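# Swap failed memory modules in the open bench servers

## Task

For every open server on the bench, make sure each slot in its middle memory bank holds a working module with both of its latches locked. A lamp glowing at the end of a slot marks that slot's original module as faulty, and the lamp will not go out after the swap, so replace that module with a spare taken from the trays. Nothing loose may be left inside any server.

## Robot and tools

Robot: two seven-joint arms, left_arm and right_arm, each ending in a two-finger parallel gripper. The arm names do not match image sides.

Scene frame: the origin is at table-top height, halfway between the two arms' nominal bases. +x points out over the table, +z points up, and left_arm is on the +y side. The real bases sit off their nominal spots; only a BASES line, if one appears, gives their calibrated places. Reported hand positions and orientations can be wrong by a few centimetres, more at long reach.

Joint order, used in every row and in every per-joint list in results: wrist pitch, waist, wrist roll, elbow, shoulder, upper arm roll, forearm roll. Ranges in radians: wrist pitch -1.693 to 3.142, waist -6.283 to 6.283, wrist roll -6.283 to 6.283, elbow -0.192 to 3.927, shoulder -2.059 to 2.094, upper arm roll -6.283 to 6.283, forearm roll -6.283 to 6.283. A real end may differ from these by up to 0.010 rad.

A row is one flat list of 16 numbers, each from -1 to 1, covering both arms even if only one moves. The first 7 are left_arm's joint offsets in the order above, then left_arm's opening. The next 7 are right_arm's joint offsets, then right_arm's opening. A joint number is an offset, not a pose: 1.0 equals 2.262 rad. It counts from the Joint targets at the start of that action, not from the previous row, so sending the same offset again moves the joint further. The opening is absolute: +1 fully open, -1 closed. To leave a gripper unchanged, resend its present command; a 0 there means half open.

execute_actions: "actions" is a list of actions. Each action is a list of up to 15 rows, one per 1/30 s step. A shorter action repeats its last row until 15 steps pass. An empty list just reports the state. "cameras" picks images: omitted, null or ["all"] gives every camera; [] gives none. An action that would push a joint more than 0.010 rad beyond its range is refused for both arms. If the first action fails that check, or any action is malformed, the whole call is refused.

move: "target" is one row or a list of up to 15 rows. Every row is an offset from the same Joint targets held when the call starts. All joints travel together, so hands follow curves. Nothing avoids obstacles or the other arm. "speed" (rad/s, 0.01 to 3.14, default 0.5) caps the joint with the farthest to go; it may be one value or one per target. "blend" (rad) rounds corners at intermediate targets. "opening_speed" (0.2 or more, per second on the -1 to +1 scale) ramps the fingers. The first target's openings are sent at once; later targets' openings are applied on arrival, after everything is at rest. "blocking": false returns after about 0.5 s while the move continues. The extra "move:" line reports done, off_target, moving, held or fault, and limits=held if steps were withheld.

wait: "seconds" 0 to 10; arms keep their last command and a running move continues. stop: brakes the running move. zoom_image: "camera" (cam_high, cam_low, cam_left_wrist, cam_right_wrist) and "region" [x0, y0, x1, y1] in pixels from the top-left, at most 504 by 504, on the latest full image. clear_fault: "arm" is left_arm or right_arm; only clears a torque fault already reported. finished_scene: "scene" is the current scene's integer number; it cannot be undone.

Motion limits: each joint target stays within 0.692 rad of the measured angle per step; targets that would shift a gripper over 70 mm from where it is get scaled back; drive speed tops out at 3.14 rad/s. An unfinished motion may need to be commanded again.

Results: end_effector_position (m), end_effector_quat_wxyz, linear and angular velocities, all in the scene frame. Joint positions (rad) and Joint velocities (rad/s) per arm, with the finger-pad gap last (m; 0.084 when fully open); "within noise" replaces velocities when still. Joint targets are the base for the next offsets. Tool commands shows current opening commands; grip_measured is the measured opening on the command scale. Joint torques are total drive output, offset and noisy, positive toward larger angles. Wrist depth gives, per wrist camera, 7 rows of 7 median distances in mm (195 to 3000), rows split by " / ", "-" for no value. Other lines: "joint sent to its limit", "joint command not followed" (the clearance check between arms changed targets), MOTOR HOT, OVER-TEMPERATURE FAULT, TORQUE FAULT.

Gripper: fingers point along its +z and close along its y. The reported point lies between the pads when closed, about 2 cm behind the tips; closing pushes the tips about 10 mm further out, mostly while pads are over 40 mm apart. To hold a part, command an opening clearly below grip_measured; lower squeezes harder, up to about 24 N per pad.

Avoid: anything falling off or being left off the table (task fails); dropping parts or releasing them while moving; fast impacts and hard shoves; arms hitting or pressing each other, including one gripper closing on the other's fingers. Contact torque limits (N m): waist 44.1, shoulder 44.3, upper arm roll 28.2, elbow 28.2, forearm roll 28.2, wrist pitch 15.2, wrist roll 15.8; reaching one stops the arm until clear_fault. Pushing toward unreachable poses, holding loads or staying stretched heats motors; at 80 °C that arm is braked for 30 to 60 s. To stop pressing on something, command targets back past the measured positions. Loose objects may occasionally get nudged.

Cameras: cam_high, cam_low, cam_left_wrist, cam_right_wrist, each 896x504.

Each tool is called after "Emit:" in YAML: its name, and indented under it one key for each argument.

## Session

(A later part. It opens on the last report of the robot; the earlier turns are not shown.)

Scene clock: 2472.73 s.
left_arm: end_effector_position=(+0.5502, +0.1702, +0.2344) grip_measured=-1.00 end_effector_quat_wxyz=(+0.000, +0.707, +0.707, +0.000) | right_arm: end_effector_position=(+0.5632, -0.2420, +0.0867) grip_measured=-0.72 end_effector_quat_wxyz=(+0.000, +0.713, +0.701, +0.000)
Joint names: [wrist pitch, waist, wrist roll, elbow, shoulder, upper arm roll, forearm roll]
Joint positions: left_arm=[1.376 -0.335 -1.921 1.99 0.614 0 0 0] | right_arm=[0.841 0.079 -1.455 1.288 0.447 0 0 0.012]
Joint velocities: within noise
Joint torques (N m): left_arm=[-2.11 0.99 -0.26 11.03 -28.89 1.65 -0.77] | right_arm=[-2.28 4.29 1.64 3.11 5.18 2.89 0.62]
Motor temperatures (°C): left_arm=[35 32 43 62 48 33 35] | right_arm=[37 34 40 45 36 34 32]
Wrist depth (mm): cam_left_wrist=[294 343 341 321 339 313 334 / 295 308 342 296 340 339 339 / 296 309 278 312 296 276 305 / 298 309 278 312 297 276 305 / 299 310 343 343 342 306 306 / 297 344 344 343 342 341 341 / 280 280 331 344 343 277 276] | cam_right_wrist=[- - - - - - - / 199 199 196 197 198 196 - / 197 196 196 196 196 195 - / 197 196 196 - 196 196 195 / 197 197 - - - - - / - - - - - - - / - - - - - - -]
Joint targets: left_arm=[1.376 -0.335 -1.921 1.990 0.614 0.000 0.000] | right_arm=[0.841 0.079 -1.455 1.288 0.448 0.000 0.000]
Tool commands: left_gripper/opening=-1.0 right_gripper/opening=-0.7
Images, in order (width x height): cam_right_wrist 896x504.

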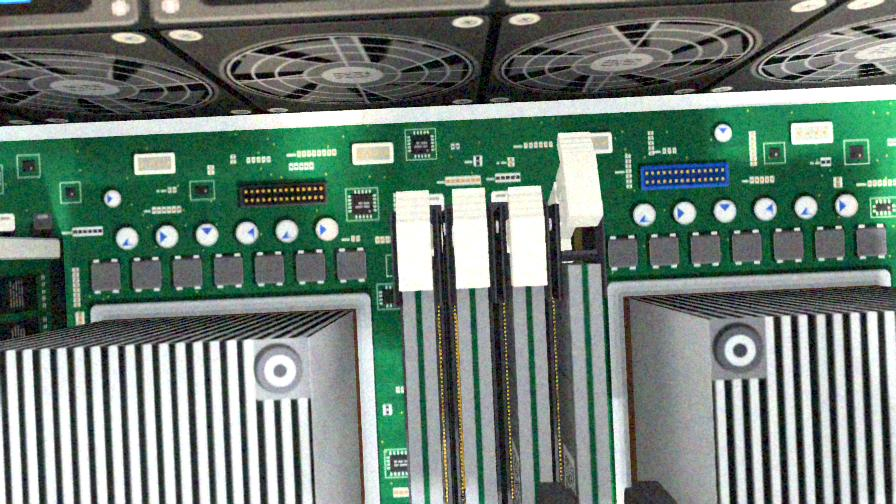

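Emit:
move:
  target: [0,0,0,0,0,0,0,-1, 0.00062,0,0,0.0002,-0.00043,0,0,-0.7]
  speed: 0.02
  cameras: []

Emit:
move:
  target: [0,0,0,0,0,0,0,-1, 0,0,0,0,0,0,0,-1]
  speed: 0.1
  opening_speed: 0.25
  cameras: ["cam_right_wrist"]

Scene clock: 2484.53 s.
left_arm: end_effector_position=(+0.5502, +0.1702, +0.2344) grip_measured=-1.00 end_effector_quat_wxyz=(+0.000, +0.707, +0.707, +0.000) | right_arm: end_effector_position=(+0.5631, -0.2420, +0.0868) grip_measured=-0.72 end_effector_quat_wxyz=(+0.000, +0.713, +0.701, +0.000)
Joint names: [wrist pitch, waist, wrist roll, elbow, shoulder, upper arm roll, forearm roll]
Joint positions: left_arm=[1.376 -0.335 -1.921 1.99 0.614 0 0 0] | right_arm=[0.842 0.079 -1.455 1.289 0.447 0 0 0.012]
Joint velocities: within noise
Joint torques (N m): left_arm=[-2.12 1.34 -0.19 10.95 -28.96 1.81 -0.85] | right_arm=[-0.09 3.99 1.48 3.6 -8.05 2.96 0.57]
Motor temperatures (°C): left_arm=[35 32 43 62 48 33 35] | right_arm=[37 34 40 44 36 34 32]
Wrist depth (mm): cam_left_wrist=[294 343 342 321 340 313 334 / 295 309 342 296 340 339 338 / 296 309 278 312 296 276 305 / 298 309 278 312 297 276 305 / 299 309 343 343 342 305 306 / 298 345 344 344 342 341 340 / 281 280 331 344 343 277 276] | cam_right_wrist=[- - - - - - - / 199 199 196 197 198 195 - / 197 197 196 196 196 196 - / 197 197 197 - 196 196 - / 197 196 - - - - - / - - - - - - - / - - - - - - -]
Joint targets: left_arm=[1.376 -0.335 -1.921 1.990 0.614 0.000 0.000] | right_arm=[0.843 0.079 -1.455 1.289 0.447 0.000 0.000]
move: done
No camera images: "cameras" was empty.

Scene clock: 2485.93 s.
left_arm: end_effector_position=(+0.5502, +0.1702, +0.2344) grip_measured=-1.00 end_effector_quat_wxyz=(+0.000, +0.707, +0.707, +0.000) | right_arm: end_effector_position=(+0.5630, -0.2420, +0.0869) grip_measured=-0.84 end_effector_quat_wxyz=(+0.000, +0.713, +0.701, +0.000)
Joint names: [wrist pitch, waist, wrist roll, elbow, shoulder, upper arm roll, forearm roll]
Joint positions: left_arm=[1.376 -0.335 -1.921 1.99 0.614 0 0 0] | right_arm=[0.843 0.079 -1.455 1.289 0.447 0 0 0.007]
Joint velocities: within noise
Joint torques (N m): left_arm=[-2.09 1.57 -0.22 11.07 -28.91 1.65 -0.81] | right_arm=[-3.92 4.19 1.48 7.68 -16.02 1.87 0.64]
Motor temperatures (°C): left_arm=[35 32 43 62 48 33 35] | right_arm=[37 34 40 44 36 34 32]
Wrist depth (mm): cam_left_wrist=[294 343 342 321 340 313 334 / 295 308 342 297 340 339 338 / 297 309 278 312 296 276 305 / 298 309 278 312 297 276 306 / 299 310 344 343 342 306 306 / 297 345 344 343 342 341 341 / 281 280 331 344 342 277 276] | cam_right_wrist=[- - - - - - - / 199 199 196 196 198 197 - / 197 197 196 196 195 - - / 197 196 196 - 196 - - / 197 197 - - 196 - - / - - - - - - - / - - - - - - -]
Joint targets: left_arm=[1.376 -0.335 -1.921 1.990 0.614 0.000 0.000] | right_arm=[0.843 0.079 -1.455 1.289 0.447 0.000 0.000]
move: done
Images, in order (width x height): cam_right_wrist 896x504.

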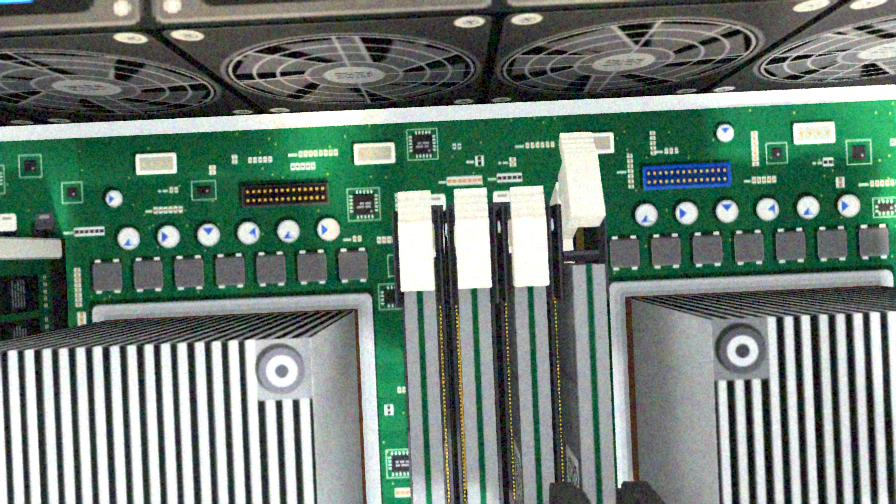

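Emit:
move:
  target: [0,0,0,0,0,0,0,-1, 0.00312,0,0,0.00095,-0.0021,0,0,-1]
  speed: 0.012
  cameras: []

Emit:
move:
  target: [0,0,0,0,0,0,0,-1, 0.00312,0,0,0.00098,-0.0021,0,0,-1]
  speed: 0.012
  cameras: ["cam_right_wrist"]

Scene clock: 2496.17 s.
left_arm: end_effector_position=(+0.5502, +0.1702, +0.2344) grip_measured=-1.00 end_effector_quat_wxyz=(+0.000, +0.707, +0.707, +0.000) | right_arm: end_effector_position=(+0.5630, -0.2420, +0.0897) grip_measured=-0.84 end_effector_quat_wxyz=(+0.000, +0.713, +0.701, +0.000)
Joint names: [wrist pitch, waist, wrist roll, elbow, shoulder, upper arm roll, forearm roll]
Joint positions: left_arm=[1.376 -0.335 -1.921 1.99 0.614 0 0 0] | right_arm=[0.85 0.079 -1.455 1.291 0.442 0 0 0.007]
Joint velocities: within noise
Joint torques (N m): left_arm=[-2.09 1.81 -0.08 11.13 -28.9 1.61 -0.97] | right_arm=[-0.31 3.6 1.27 22.85 -45.83 -2.03 0.57]
Motor temperatures (°C): left_arm=[35 32 43 62 48 33 35] | right_arm=[37 34 40 45 36 34 32]
Wrist depth (mm): cam_left_wrist=[294 342 342 321 340 313 334 / 295 308 342 296 340 339 338 / 297 309 278 311 296 276 305 / 298 309 278 312 296 276 305 / 299 310 344 343 342 306 306 / 298 345 344 343 342 342 340 / 281 280 331 343 343 277 276] | cam_right_wrist=[- - - - - - - / 201 200 198 198 199 199 196 / 199 198 198 198 197 197 197 / 199 198 198 - 197 197 196 / 199 199 - - - - - / - - - - - - - / - - - - - - -]
Joint targets: left_arm=[1.376 -0.335 -1.921 1.990 0.614 0.000 0.000] | right_arm=[0.850 0.079 -1.455 1.291 0.442 0.000 0.000]
move: done
No camera images: "cameras" was empty.

Scene clock: 2496.97 s.
left_arm: end_effector_position=(+0.5502, +0.1702, +0.2344) grip_measured=-1.00 end_effector_quat_wxyz=(+0.000, +0.707, +0.707, +0.000) | right_arm: end_effector_position=(+0.5630, -0.2420, +0.0927) grip_measured=-0.84 end_effector_quat_wxyz=(+0.000, +0.713, +0.701, +0.000)
Joint names: [wrist pitch, waist, wrist roll, elbow, shoulder, upper arm roll, forearm roll]
Joint positions: left_arm=[1.376 -0.335 -1.921 1.99 0.614 0 0 0] | right_arm=[0.857 0.079 -1.455 1.293 0.437 0 0 0.007]
Joint velocities: within noise
Joint torques (N m): left_arm=[-2.11 2.03 -0.2 10.9 -28.79 1.61 -1.08] | right_arm=[-0.44 3.27 1.28 21.73 -44.94 -2.93 0.56]
Motor temperatures (°C): left_arm=[35 32 43 62 48 33 35] | right_arm=[37 34 40 45 36 34 32]
Wrist depth (mm): cam_left_wrist=[294 343 342 321 340 313 334 / 296 308 342 297 340 339 338 / 297 309 278 311 297 275 305 / 298 309 278 312 297 276 305 / 299 309 343 342 342 306 306 / 298 345 344 343 342 341 340 / 281 280 331 344 342 277 276] | cam_right_wrist=[- - - - - - - / 204 203 203 201 202 202 199 / 202 202 201 201 200 200 200 / 202 202 201 - 200 200 200 / 202 202 - - 200 - - / - - - - - - - / - - - - - - -]
Joint targets: left_arm=[1.376 -0.335 -1.921 1.990 0.614 0.000 0.000] | right_arm=[0.857 0.079 -1.455 1.293 0.437 0.000 0.000]
move: done
Images, in order (width x height): cam_right_wrist 896x504.

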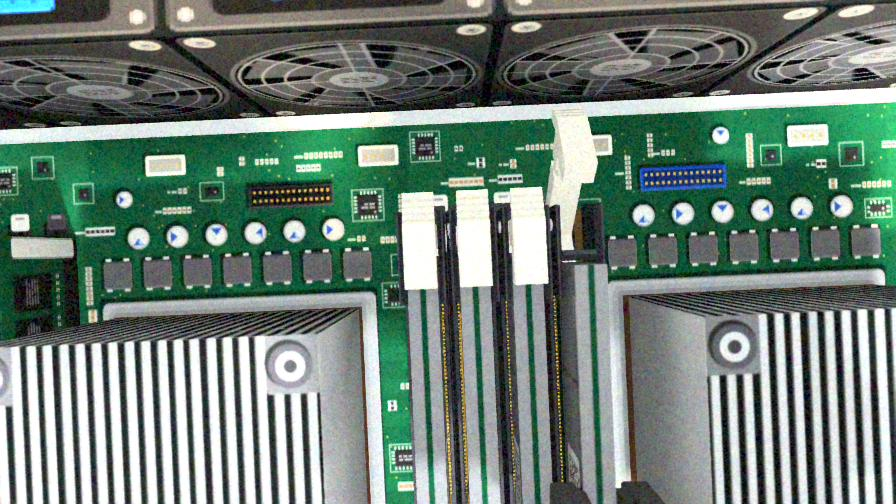

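Emit:
move:
  target: [0,0,0,0,0,0,0,-1, 0.00624,0,0,0.0020,-0.0042,0,0,-1]
  speed: 0.02
  cameras: []

Emit:
move:
  target: [0,0,0,0,0,0,0,-1, 0.01040,0,0,0.0034,-0.0070,0,0,-1]
  speed: 0.03
  cameras: ["cam_right_wrist"]

Scene clock: 2504.43 s.
left_arm: end_effector_position=(+0.5502, +0.1702, +0.2344) grip_measured=-1.00 end_effector_quat_wxyz=(+0.000, +0.707, +0.707, +0.000) | right_arm: end_effector_position=(+0.5630, -0.2420, +0.0987) grip_measured=-0.84 end_effector_quat_wxyz=(+0.000, +0.713, +0.701, +0.000)
Joint names: [wrist pitch, waist, wrist roll, elbow, shoulder, upper arm roll, forearm roll]
Joint positions: left_arm=[1.376 -0.335 -1.921 1.99 0.614 0 0 0] | right_arm=[0.871 0.079 -1.455 1.298 0.428 0 0 0.007]
Joint velocities: within noise
Joint torques (N m): left_arm=[-2.13 2.22 -0.09 11.05 -28.98 1.71 -0.97] | right_arm=[-0.06 2.86 1.11 21.7 -44.89 -4.09 0.61]
Motor temperatures (°C): left_arm=[35 32 43 62 48 33 35] | right_arm=[37 34 39 47 37 34 32]
Wrist depth (mm): cam_left_wrist=[294 343 342 321 340 313 334 / 296 308 342 297 340 339 339 / 297 309 278 311 296 275 305 / 298 309 278 312 296 276 305 / 299 310 343 343 342 306 306 / 297 345 343 343 342 341 340 / 281 280 331 344 342 277 276] | cam_right_wrist=[- - - - - - - / 206 210 210 207 206 208 206 / 208 207 207 207 206 206 205 / 208 208 207 - 206 206 206 / 207 207 - - 206 - - / - - - - - - - / - - - - - - -]
Joint targets: left_arm=[1.376 -0.335 -1.921 1.990 0.614 0.000 0.000] | right_arm=[0.871 0.079 -1.455 1.298 0.428 0.000 0.000]
move: done
No camera images: "cameras" was empty.

Scene clock: 2505.53 s.
left_arm: end_effector_position=(+0.5502, +0.1702, +0.2344) grip_measured=-1.00 end_effector_quat_wxyz=(+0.000, +0.707, +0.707, +0.000) | right_arm: end_effector_position=(+0.5628, -0.2420, +0.1087) grip_measured=-0.84 end_effector_quat_wxyz=(+0.000, +0.713, +0.701, +0.000)
Joint names: [wrist pitch, waist, wrist roll, elbow, shoulder, upper arm roll, forearm roll]
Joint positions: left_arm=[1.376 -0.335 -1.921 1.99 0.614 0 0 0] | right_arm=[0.894 0.079 -1.455 1.305 0.412 0 0 0.007]
Joint velocities: within noise
Joint torques (N m): left_arm=[-2.11 2.37 -0.04 11.14 -29.02 1.74 -1.03] | right_arm=[-0.07 2.54 1.04 22.4 -44.6 -4.08 0.7]
Motor temperatures (°C): left_arm=[35 32 43 62 48 33 35] | right_arm=[37 34 39 47 37 34 32]
Wrist depth (mm): cam_left_wrist=[294 343 342 321 340 313 334 / 295 309 342 297 340 339 339 / 297 309 278 312 296 275 305 / 297 309 279 312 296 276 305 / 299 309 343 344 342 306 306 / 298 345 344 344 342 341 340 / 281 280 331 344 342 277 276] | cam_right_wrist=[- - - - - - - / 207 213 219 219 212 216 216 / 218 218 217 217 216 216 215 / 218 218 217 - 216 216 215 / 207 217 217 - - - - / - - - - - - - / - - - - - - -]
Joint targets: left_arm=[1.376 -0.335 -1.921 1.990 0.614 0.000 0.000] | right_arm=[0.894 0.079 -1.455 1.305 0.412 0.000 0.000]
move: done
Images, in order (width x height): cam_right_wrist 896x504.

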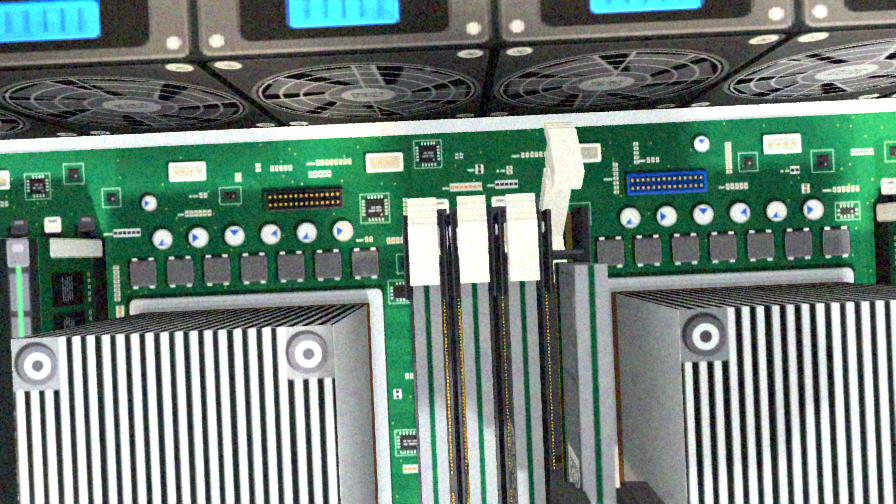

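Emit:
move:
  target:
    - [0,0,0,0,0,0,0,-1, 0.022436,0,0,0.009943,-0.012936,0,0,-1]
    - [0,0,0,0,0,0,0,-1, 0.055305,0,0,0.026605,-0.029142,0,0,-1]
    - [0,0,0,0,0,0,0,-1, 0.100575,0,0,0.055141,-0.045875,0,0,-1]
  speed: [0.08, 0.12, 0.2]
  blend: [0.005, 0.005, 0]
  cameras: ["cam_right_wrist", "cam_high", "cam_low"]

Scene clock: 2555.23 s.
left_arm: end_effector_position=(+0.5502, +0.1702, +0.2344) grip_measured=-1.00 end_effector_quat_wxyz=(+0.000, +0.707, +0.707, +0.000) | right_arm: end_effector_position=(+0.5632, -0.2420, +0.2001) grip_measured=-0.84 end_effector_quat_wxyz=(+0.000, +0.713, +0.701, +0.000)
Joint names: [wrist pitch, waist, wrist roll, elbow, shoulder, upper arm roll, forearm roll]
Joint positions: left_arm=[1.376 -0.335 -1.921 1.99 0.614 0 0 0] | right_arm=[1.122 0.079 -1.455 1.43 0.308 0 0 0.007]
Joint velocities: within noise
Joint torques (N m): left_arm=[-2.13 2.73 0 11.12 -28.9 1.76 -1.14] | right_arm=[-0.68 1.98 0.72 24.11 -42.59 -3.94 0.79]
Motor temperatures (°C): left_arm=[35 32 43 62 48 33 35] | right_arm=[37 34 39 53 39 35 32]
Wrist depth (mm): cam_left_wrist=[294 343 342 321 340 313 334 / 295 309 342 297 340 340 339 / 296 309 278 312 296 275 305 / 298 309 279 312 297 276 305 / 299 310 343 343 341 305 306 / 298 345 344 344 342 341 340 / 281 280 331 343 342 277 276] | cam_right_wrist=[310 235 235 234 233 233 233 / 235 235 234 234 234 233 233 / 295 309 309 308 308 307 307 / 303 309 310 256 307 307 271 / 286 274 244 263 243 242 272 / 284 244 244 263 243 242 272 / 282 244 244 263 242 243 271]
Joint targets: left_arm=[1.376 -0.335 -1.921 1.990 0.614 0.000 0.000] | right_arm=[1.122 0.079 -1.455 1.430 0.308 0.000 0.000]
move: done
Images, in order (width x height): cam_high 896x504, cam_low 896x504, cam_right_wrist 896x504.

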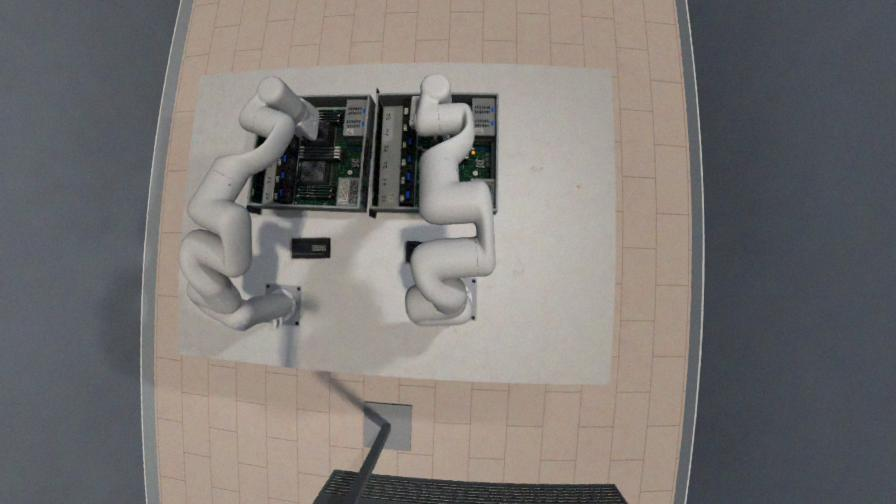

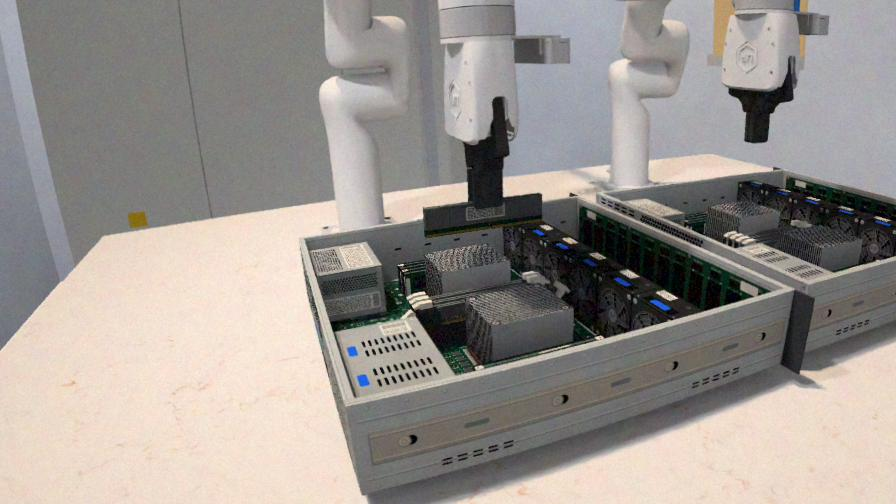

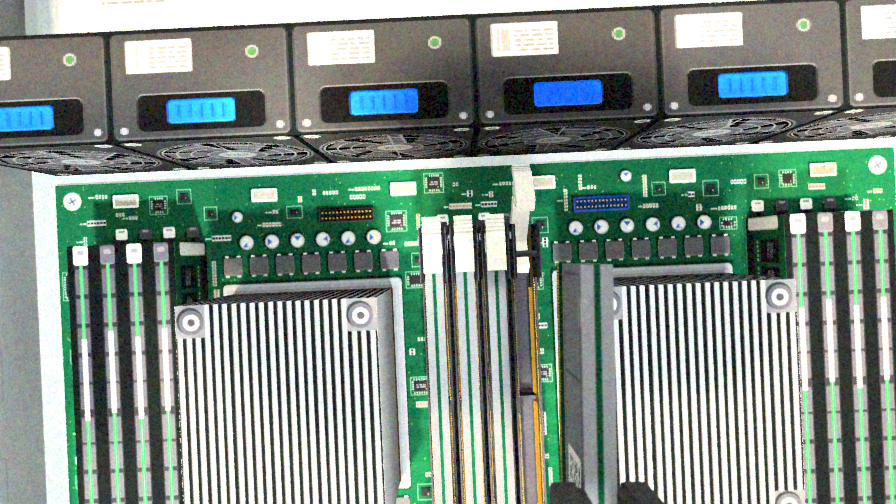

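Emit:
zoom_image:
  camera: "cam_low"
  region: [400, 170, 580, 271]

Emit:
zoom_image:
  camera: "cam_right_wrist"
  region: [400, 150, 660, 504]

Scaled by 2.800.

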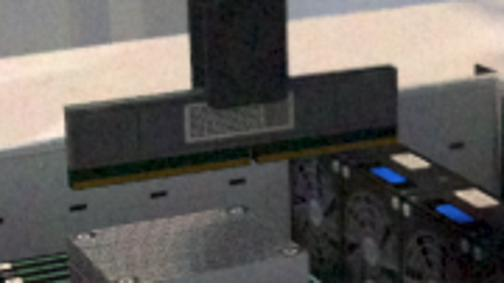

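Scaled by 1.424.

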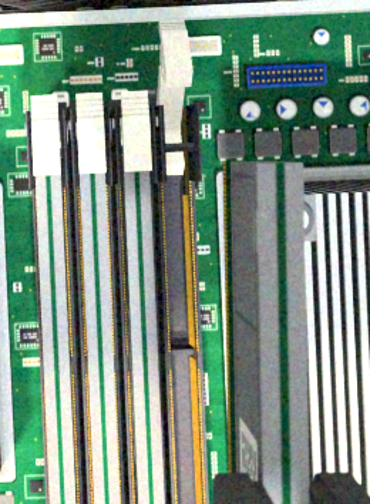

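Emit:
move:
  target: [0,0,0,0,0,0,0,-1, 0.14505,0.1645,0.16927,-0.44103,-0.58607,0,0,-1]
  speed: 0.5
  cameras: ["cam_right_wrist", "cam_high"]

Scene clock: 2624.63 s.
left_arm: end_effector_position=(+0.5502, +0.1702, +0.2344) grip_measured=-1.00 end_effector_quat_wxyz=(+0.000, +0.707, +0.707, +0.000) | right_arm: end_effector_position=(+0.1903, -0.2048, +0.2499) grip_measured=-0.84 end_effector_quat_wxyz=(+0.000, +0.717, +0.697, +0.000)
Joint names: [wrist pitch, waist, wrist roll, elbow, shoulder, upper arm roll, forearm roll]
Joint positions: left_arm=[1.376 -0.335 -1.921 1.99 0.614 0 0 0] | right_arm=[1.45 0.451 -1.072 0.433 -1.018 0 0 0.007]
Joint velocities: within noise
Joint torques (N m): left_arm=[-2.22 2.78 0.23 11.14 -28.88 1.66 -1.22] | right_arm=[-0.61 5.61 1.94 19.93 -5.39 2.37 0.68]
Motor temperatures (°C): left_arm=[35 32 43 62 48 33 35] | right_arm=[36 34 39 54 38 35 32]
Wrist depth (mm): cam_left_wrist=[294 343 342 321 340 313 335 / 296 309 342 297 341 339 339 / 297 309 278 312 297 276 305 / 297 310 279 312 296 276 305 / 299 310 344 343 341 306 306 / 298 345 344 343 343 341 340 / 281 280 331 343 343 277 276] | cam_right_wrist=[380 379 378 378 378 377 315 / 381 380 379 378 378 377 295 / 380 381 378 379 378 378 293 / 381 381 380 358 379 378 302 / 381 380 379 359 379 378 307 / 382 380 379 359 380 379 310 / 380 371 380 379 379 379 315]
Joint targets: left_arm=[1.376 -0.335 -1.921 1.990 0.614 0.000 0.000] | right_arm=[1.450 0.451 -1.072 0.433 -1.018 0.000 0.000]
move: done
Images, in order (width x height): cam_high 896x504, cam_right_wrist 896x504.

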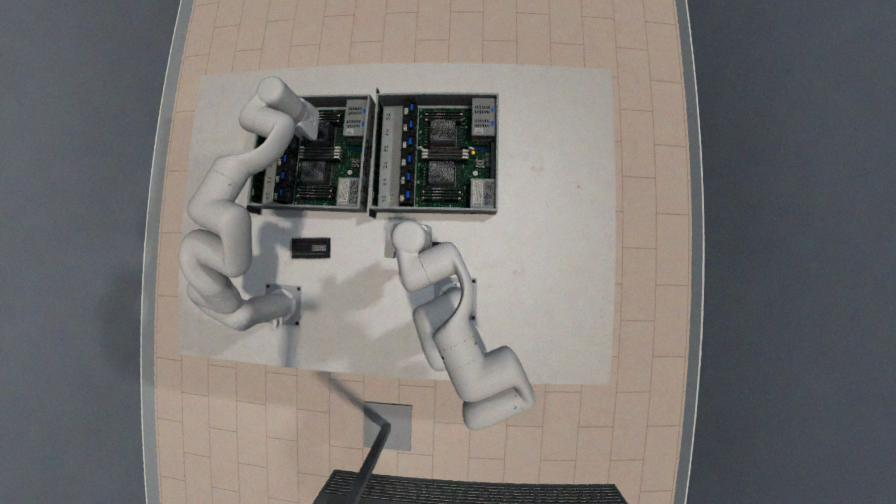

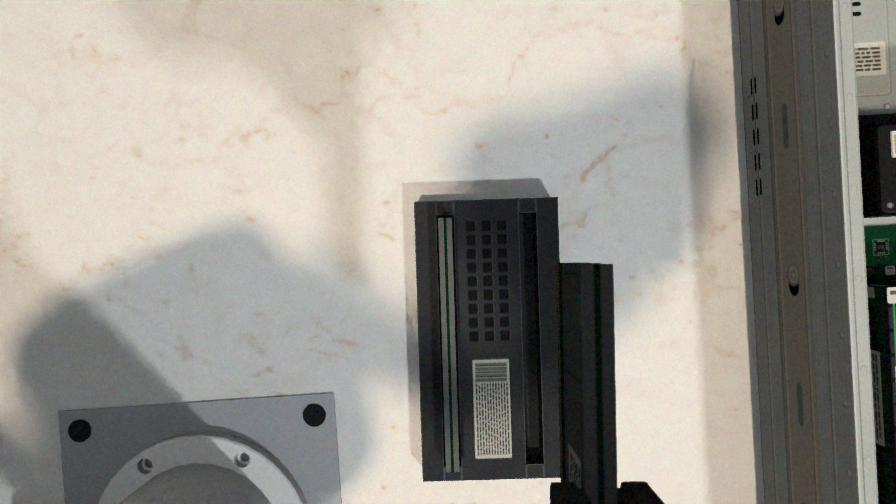

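Emit:
zoom_image:
  camera: "cam_right_wrist"
  region: [400, 180, 640, 500]

Scaled by 1.575.

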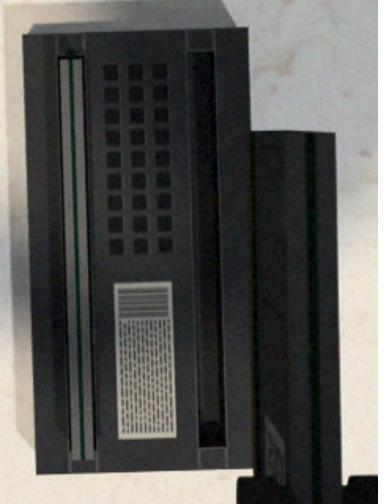

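Emit:
zoom_image:
  camera: "cam_right_wrist"
  region: [540, 250, 640, 380]

Emit:
zoom_image:
  camera: "cam_right_wrist"
  region: [540, 370, 640, 500]

Scaled by 3.877.

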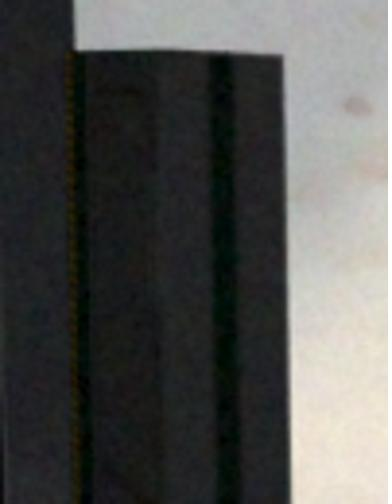

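Scaled by 3.877.

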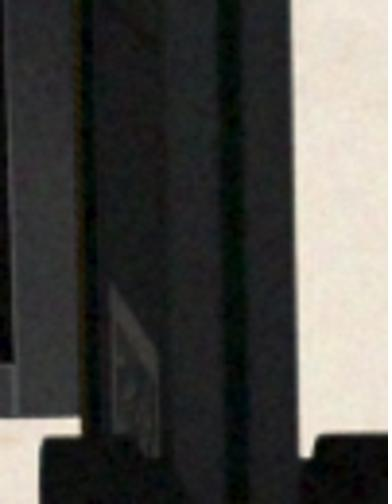

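Emit:
move:
  target: [0,0,0,0,0,0,0,-1, -0.260735,0.029897,0.025388,-0.145976,0.115202,0,0,-1]
  speed: 0.35
  cameras: ["cam_right_wrist"]

Emit:
zoom_image:
  camera: "cam_right_wrist"
  region: [440, 150, 660, 330]

Emit:
zoom_image:
  camera: "cam_right_wrist"
  region: [440, 324, 660, 504]

Scene clock: 2777.13 s.
left_arm: end_effector_position=(+0.5502, +0.1702, +0.2344) grip_measured=-1.00 end_effector_quat_wxyz=(+0.000, +0.707, +0.707, +0.000) | right_arm: end_effector_position=(+0.2001, -0.1829, +0.0996) grip_measured=-0.84 end_effector_quat_wxyz=(+0.000, +0.713, +0.701, +0.000)
Joint names: [wrist pitch, waist, wrist roll, elbow, shoulder, upper arm roll, forearm roll]
Joint positions: left_arm=[1.376 -0.335 -1.921 1.99 0.614 0 0 0] | right_arm=[0.86 0.519 -1.015 0.103 -0.757 0 0 0.007]
Joint velocities: within noise
Joint torques (N m): left_arm=[-2.12 2.95 0.22 11.11 -28.95 1.47 -1.29] | right_arm=[-2.69 5.63 1.99 17.77 3.94 3.42 0.71]
Motor temperatures (°C): left_arm=[35 32 43 63 49 33 35] | right_arm=[36 34 40 52 36 35 32]
Wrist depth (mm): cam_left_wrist=[294 343 342 321 340 313 334 / 295 308 342 296 340 339 338 / 297 309 278 312 297 276 305 / 297 309 278 313 296 276 305 / 299 310 344 343 342 306 305 / 298 345 344 344 342 341 340 / 281 280 331 343 343 277 276] | cam_right_wrist=[229 228 228 228 228 227 227 / 229 228 228 228 227 227 227 / 229 228 228 228 228 228 227 / 229 228 228 208 208 227 227 / 229 229 229 208 224 228 227 / 230 229 229 209 224 228 228 / 230 229 229 209 228 228 228]
Joint targets: left_arm=[1.376 -0.335 -1.921 1.990 0.614 0.000 0.000] | right_arm=[0.860 0.519 -1.015 0.102 -0.757 0.000 0.000]
move: done
Images, in order (width x height): cam_right_wrist 896x504.

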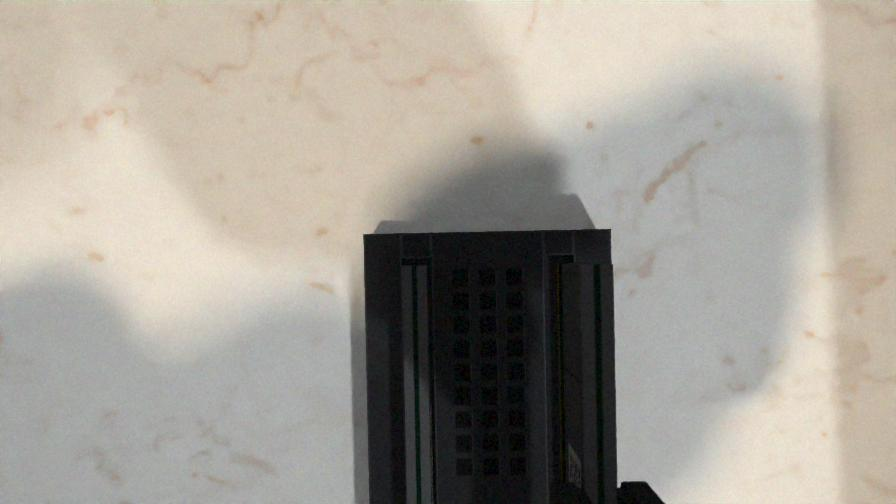

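Scaled by 2.291.

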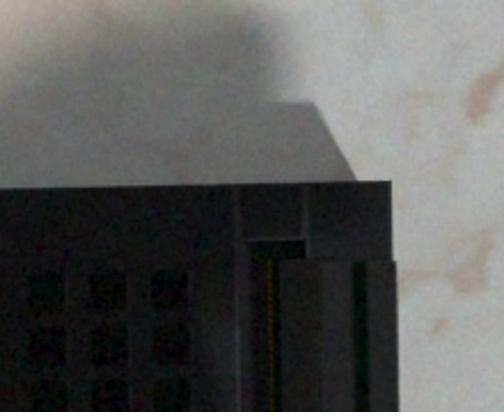

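Scaled by 2.291.

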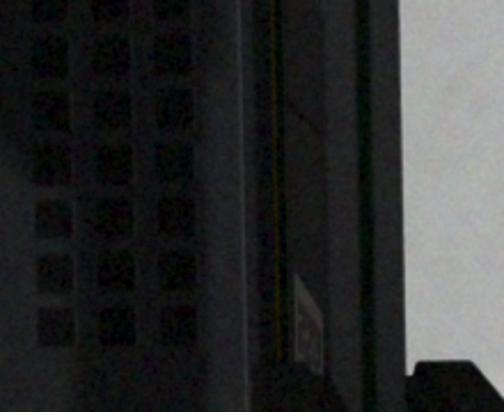

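Emit:
move:
  target: [0,0,0,0,0,0,0,-1, -0.050528,-0.004013,-0.004013,-0.008711,0.041817,0,0,-1]
  speed: 0.15
  cameras: ["cam_right_wrist"]

Emit:
zoom_image:
  camera: "cam_right_wrist"
  region: [440, 200, 660, 330]

Emit:
zoom_image:
  camera: "cam_right_wrist"
  region: [440, 374, 660, 504]

Scene clock: 2831.67 s.
left_arm: end_effector_position=(+0.5502, +0.1702, +0.2344) grip_measured=-1.00 end_effector_quat_wxyz=(+0.000, +0.707, +0.707, +0.000) | right_arm: end_effector_position=(+0.2041, -0.1829, +0.0796) grip_measured=-0.84 end_effector_quat_wxyz=(+0.000, +0.713, +0.701, +0.000)
Joint names: [wrist pitch, waist, wrist roll, elbow, shoulder, upper arm roll, forearm roll]
Joint positions: left_arm=[1.376 -0.335 -1.921 1.99 0.614 0 0 0] | right_arm=[0.746 0.51 -1.024 0.083 -0.663 0 0 0.007]
Joint velocities: within noise
Joint torques (N m): left_arm=[-2.1 2.74 0.4 11.1 -28.96 1.56 -1.28] | right_arm=[-2.68 -5.09 -2.15 16.93 3.08 3.42 0.7]
Motor temperatures (°C): left_arm=[35 32 43 63 49 33 35] | right_arm=[37 34 40 51 35 35 32]
Wrist depth (mm): cam_left_wrist=[294 343 342 321 340 313 334 / 295 308 342 297 340 339 339 / 297 309 278 312 297 276 305 / 298 309 279 312 296 276 305 / 299 309 344 343 341 306 306 / 298 344 344 343 342 341 341 / 281 280 331 343 342 277 277] | cam_right_wrist=[208 208 208 208 207 207 207 / 209 208 208 208 208 207 207 / 209 209 208 208 208 208 207 / 209 209 208 - - 208 207 / 209 209 209 - - 208 207 / 209 209 209 - - 208 208 / 210 209 209 - - 208 208]
Joint targets: left_arm=[1.376 -0.335 -1.921 1.990 0.614 0.000 0.000] | right_arm=[0.746 0.510 -1.024 0.083 -0.662 0.000 0.000]
move: done
Images, in order (width x height): cam_right_wrist 896x504.

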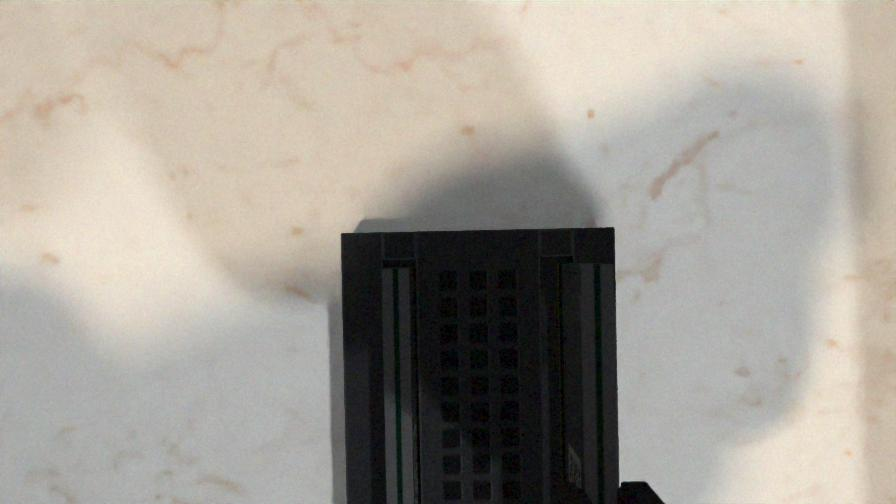

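Scaled by 2.291.

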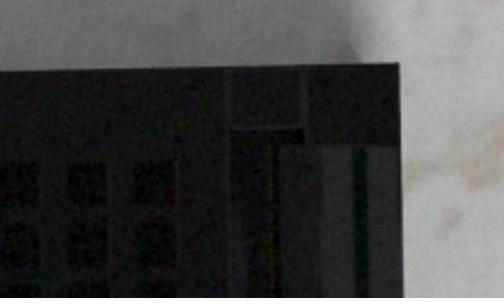

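Scaled by 2.291.

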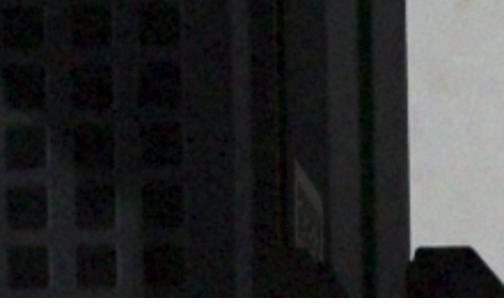

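Emit:
move:
  target: [0,0,0,0,0,0,0,-1, -0.034665,0,0,-0.00743,0.027236,0,0,-1]
  speed: 0.06
  cameras: ["cam_right_wrist"]

Emit:
zoom_image:
  camera: "cam_right_wrist"
  region: [440, 200, 660, 330]

Scene clock: 2880.00 s.
left_arm: end_effector_position=(+0.5502, +0.1702, +0.2344) grip_measured=-1.00 end_effector_quat_wxyz=(+0.000, +0.707, +0.707, +0.000) | right_arm: end_effector_position=(+0.2041, -0.1829, +0.0657) grip_measured=-0.84 end_effector_quat_wxyz=(+0.000, +0.713, +0.701, +0.000)
Joint names: [wrist pitch, waist, wrist roll, elbow, shoulder, upper arm roll, forearm roll]
Joint positions: left_arm=[1.376 -0.335 -1.921 1.99 0.614 0 0 0] | right_arm=[0.667 0.51 -1.024 0.066 -0.601 0 0 0.007]
Joint velocities: within noise
Joint torques (N m): left_arm=[-2.07 2.61 0.41 11.02 -28.9 1.55 -1.28] | right_arm=[-0.64 -4.25 -2.02 2.92 11.04 3.36 0.78]
Motor temperatures (°C): left_arm=[35 32 43 63 49 33 35] | right_arm=[37 34 40 50 35 35 32]
Wrist depth (mm): cam_left_wrist=[294 343 342 321 340 313 334 / 296 309 341 297 340 339 339 / 297 309 278 312 296 276 304 / 298 309 278 312 297 276 305 / 299 310 344 343 341 306 306 / 298 345 344 343 342 341 341 / 281 280 331 343 343 277 276] | cam_right_wrist=[- - - - - - - / - - - - - - - / - - - - - - - / - - - - - - - / 196 - - - - - - / 195 196 - - - - - / 196 195 196 - - - -]
Joint targets: left_arm=[1.376 -0.335 -1.921 1.990 0.614 0.000 0.000] | right_arm=[0.668 0.510 -1.024 0.066 -0.601 0.000 0.000]
move: done
Images, in order (width x height): cam_right_wrist 896x504.

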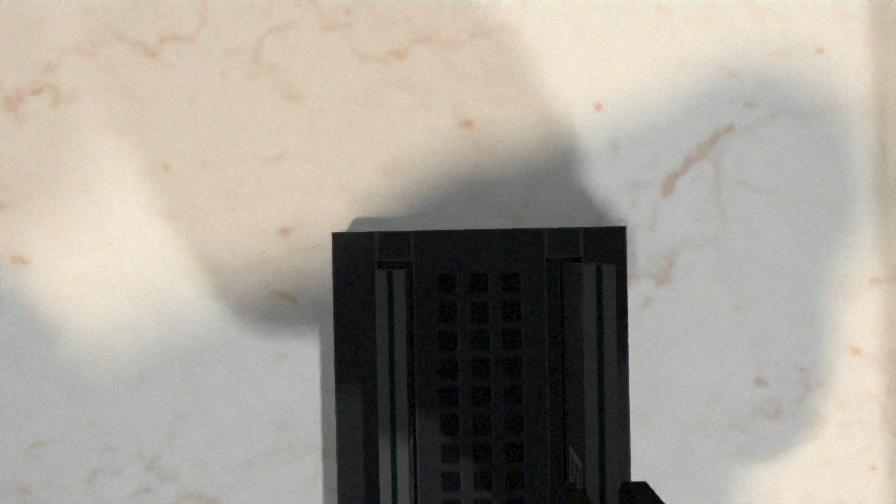

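Scaled by 2.291.

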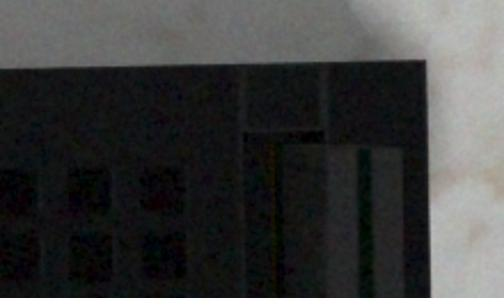

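Emit:
move:
  target: [0,0,0,0,0,0,0,-1, -0.032742,0,0,-0.005241,0.027501,0,0,-1]
  speed: 0.05
  cameras: ["cam_right_wrist"]

Scene clock: 2894.70 s.
left_arm: end_effector_position=(+0.5502, +0.1702, +0.2344) grip_measured=-1.00 end_effector_quat_wxyz=(+0.000, +0.707, +0.707, +0.000) | right_arm: end_effector_position=(+0.2040, -0.1830, +0.0532) grip_measured=-0.84 end_effector_quat_wxyz=(+0.000, +0.713, +0.701, +0.000) end_effector_velocity=(+0.001, +0.001, +0.000) end_effector_angular_velocity=(+0.002, -0.002, -0.001)
Joint names: [wrist pitch, waist, wrist roll, elbow, shoulder, upper arm roll, forearm roll]
Joint positions: left_arm=[1.376 -0.335 -1.921 1.99 0.614 0 0 0] | right_arm=[0.594 0.51 -1.024 0.054 -0.539 0 0 0.007]
Joint velocities: left_arm=[within noise] | right_arm=[-0.005 0 0 0 0.002 0 0.002 0]
Joint torques (N m): left_arm=[-2.17 2.57 0.49 11.15 -29.13 1.49 -1.2] | right_arm=[-1.03 -2.8 -1.86 3.08 10.15 3.12 0.67]
Motor temperatures (°C): left_arm=[35 32 43 63 49 33 35] | right_arm=[37 34 40 47 35 35 32]
Wrist depth (mm): cam_left_wrist=[294 343 341 321 340 313 334 / 296 308 342 296 340 339 338 / 297 309 278 312 296 276 305 / 298 309 278 312 297 276 305 / 299 309 343 343 341 306 305 / 297 345 344 344 343 341 340 / 280 280 331 344 343 277 276] | cam_right_wrist=[- - - - - - - / - - - - - - - / - - - - - - - / - - - - - - - / - - - - - - - / - - - - - - - / - - - - - - -]
Joint targets: left_arm=[1.376 -0.335 -1.921 1.990 0.614 0.000 0.000] | right_arm=[0.593 0.510 -1.024 0.054 -0.539 0.000 0.000]
move: done
Images, in order (width x height): cam_right_wrist 896x504.

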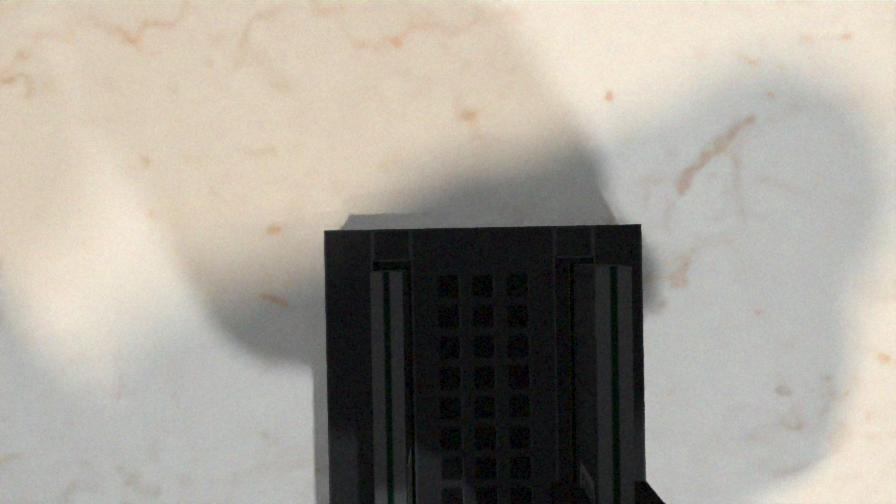

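Emit:
zoom_image:
  camera: "cam_right_wrist"
  region: [540, 215, 680, 365]

Emit:
zoom_image:
  camera: "cam_right_wrist"
  region: [540, 354, 680, 504]

Scaled by 3.360.

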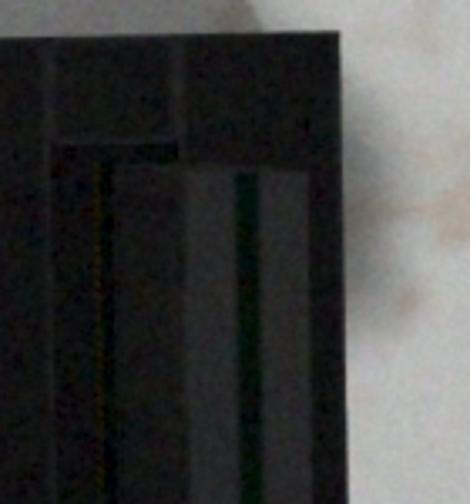

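Scaled by 3.360.

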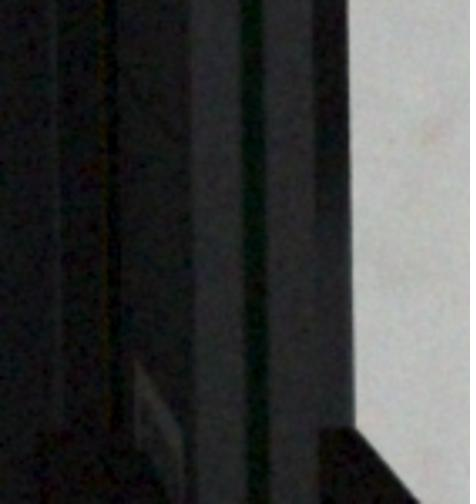

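Emit:
move:
  target: [0,0,0,0,0,0,0,-1, 0.032742,0,0,0.005241,-0.027501,0,0,-1]
  speed: 0.06
  cameras: ["cam_right_wrist"]

Emit:
zoom_image:
  camera: "cam_right_wrist"
  region: [520, 200, 700, 360]

Emit:
zoom_image:
  camera: "cam_right_wrist"
  region: [520, 344, 700, 504]

Scene clock: 3052.20 s.
left_arm: end_effector_position=(+0.5502, +0.1702, +0.2344) grip_measured=-1.00 end_effector_quat_wxyz=(+0.000, +0.707, +0.707, +0.000) | right_arm: end_effector_position=(+0.2040, -0.1830, +0.0656) grip_measured=-0.84 end_effector_quat_wxyz=(+0.000, +0.713, +0.701, +0.000)
Joint names: [wrist pitch, waist, wrist roll, elbow, shoulder, upper arm roll, forearm roll]
Joint positions: left_arm=[1.376 -0.335 -1.921 1.99 0.614 0 0 0] | right_arm=[0.667 0.51 -1.024 0.066 -0.601 0 0 0.007]
Joint velocities: within noise
Joint torques (N m): left_arm=[-2.1 2.61 0.62 11 -28.95 1.62 -1.29] | right_arm=[-0.57 -0.75 -1.73 20.49 -11.51 3.3 0.71]
Motor temperatures (°C): left_arm=[35 32 43 63 49 33 35] | right_arm=[36 34 40 43 35 35 32]
Wrist depth (mm): cam_left_wrist=[294 343 342 321 340 313 334 / 296 308 342 296 340 339 339 / 296 309 278 312 297 275 304 / 297 309 278 312 297 276 305 / 299 310 344 343 342 306 306 / 298 345 344 344 342 341 341 / 281 280 331 343 342 277 276] | cam_right_wrist=[- - - - - - - / - - - - - - - / - - - - - - - / - - - - - - - / - - - - - - - / - - - - - - - / 196 - - - - - -]
Joint targets: left_arm=[1.376 -0.335 -1.921 1.990 0.614 0.000 0.000] | right_arm=[0.668 0.510 -1.024 0.066 -0.601 0.000 0.000]
move: done
Images, in order (width x height): cam_right_wrist 896x504.

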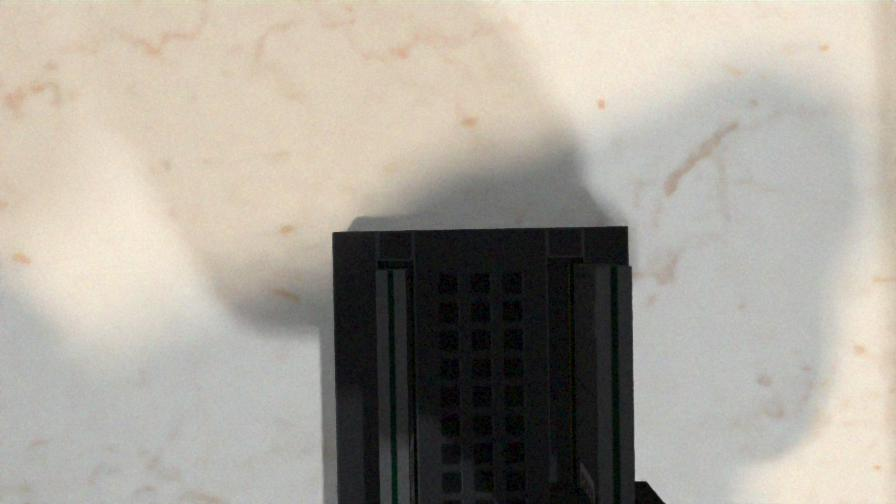

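Scaled by 2.800.

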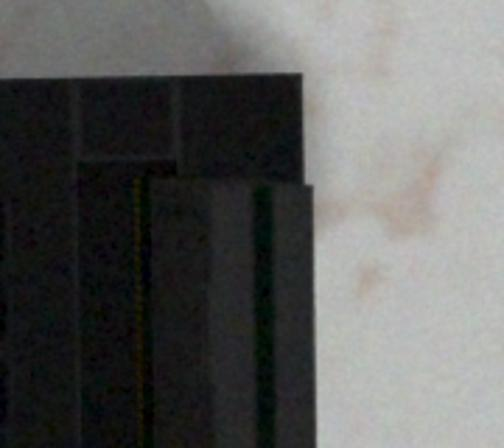

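Scaled by 2.800.

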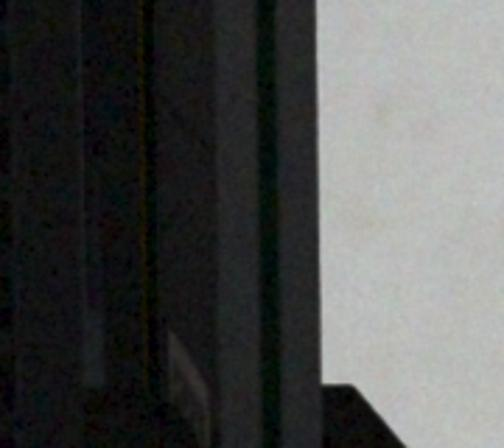

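Emit:
zoom_image:
  camera: "cam_right_wrist"
  region: [350, 220, 450, 320]

Emit:
zoom_image:
  camera: "cam_right_wrist"
  region: [530, 220, 650, 320]

Scaled by 5.040.

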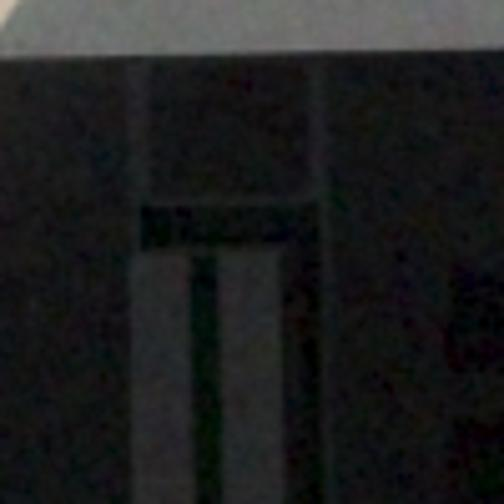

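Scaled by 4.200.

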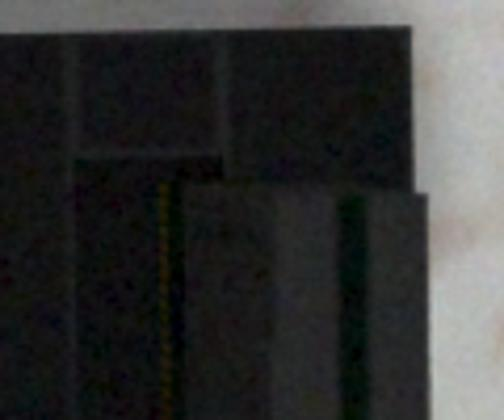

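Emit:
move:
  target: [0,0,0,0,0,0,0,-1, 0.002505,0.002561,0.002561,-0.003014,-0.005519,0,0,-1]
  speed: 0.05
  cameras: ["cam_right_wrist"]

Emit:
zoom_image:
  camera: "cam_right_wrist"
  region: [530, 220, 650, 320]

Scene clock: 3291.17 s.
left_arm: end_effector_position=(+0.5502, +0.1702, +0.2344) grip_measured=-1.00 end_effector_quat_wxyz=(+0.000, +0.707, +0.707, +0.000) | right_arm: end_effector_position=(+0.2016, -0.1829, +0.0656) grip_measured=-0.84 end_effector_quat_wxyz=(+0.000, +0.713, +0.701, +0.000)
Joint names: [wrist pitch, waist, wrist roll, elbow, shoulder, upper arm roll, forearm roll]
Joint positions: left_arm=[1.376 -0.335 -1.921 1.99 0.614 0 0 0] | right_arm=[0.673 0.515 -1.018 0.059 -0.613 0 0 0.007]
Joint velocities: within noise
Joint torques (N m): left_arm=[-2.03 2.47 0.61 11.16 -28.89 1.51 -1.21] | right_arm=[-0.77 5.51 1.87 16.36 -11.84 3.26 0.69]
Motor temperatures (°C): left_arm=[35 32 43 64 50 33 35] | right_arm=[36 34 39 50 34 35 32]
Wrist depth (mm): cam_left_wrist=[294 343 341 321 340 313 334 / 295 309 342 296 340 339 338 / 297 309 278 312 297 276 305 / 298 309 278 313 297 276 305 / 299 310 343 343 342 305 305 / 298 344 344 343 343 341 341 / 281 280 331 344 342 277 276] | cam_right_wrist=[- - - - - - - / - - - - - - - / - - - - - - - / - - - - - - - / - - - - - - - / - - - - - - - / 196 - - - - - -]
Joint targets: left_arm=[1.376 -0.335 -1.921 1.990 0.614 0.000 0.000] | right_arm=[0.673 0.515 -1.018 0.059 -0.613 0.000 0.000]
move: done
Images, in order (width x height): cam_right_wrist 896x504.

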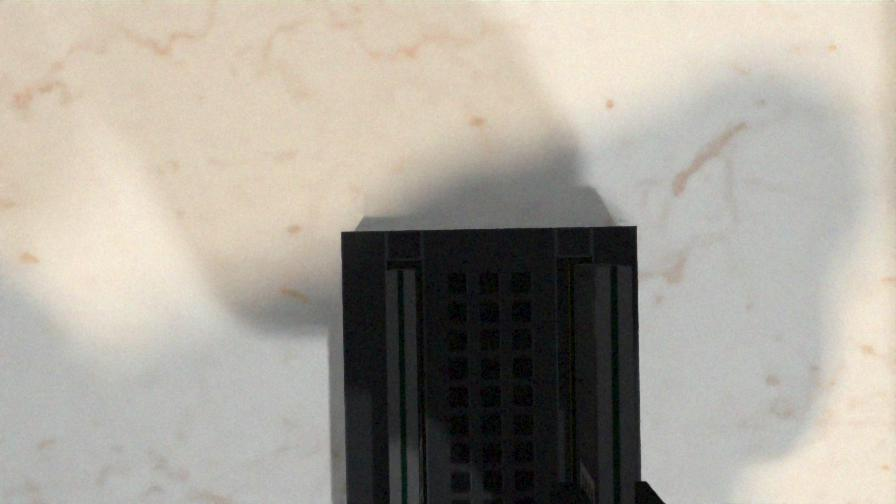

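Scaled by 4.200.

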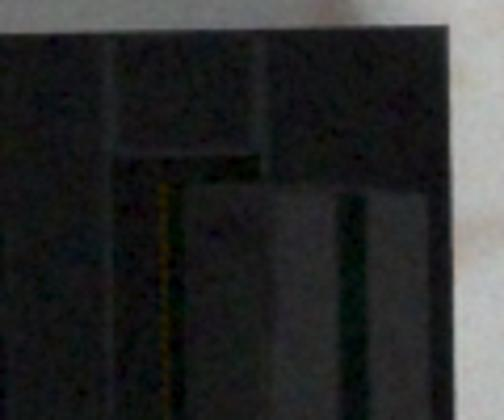

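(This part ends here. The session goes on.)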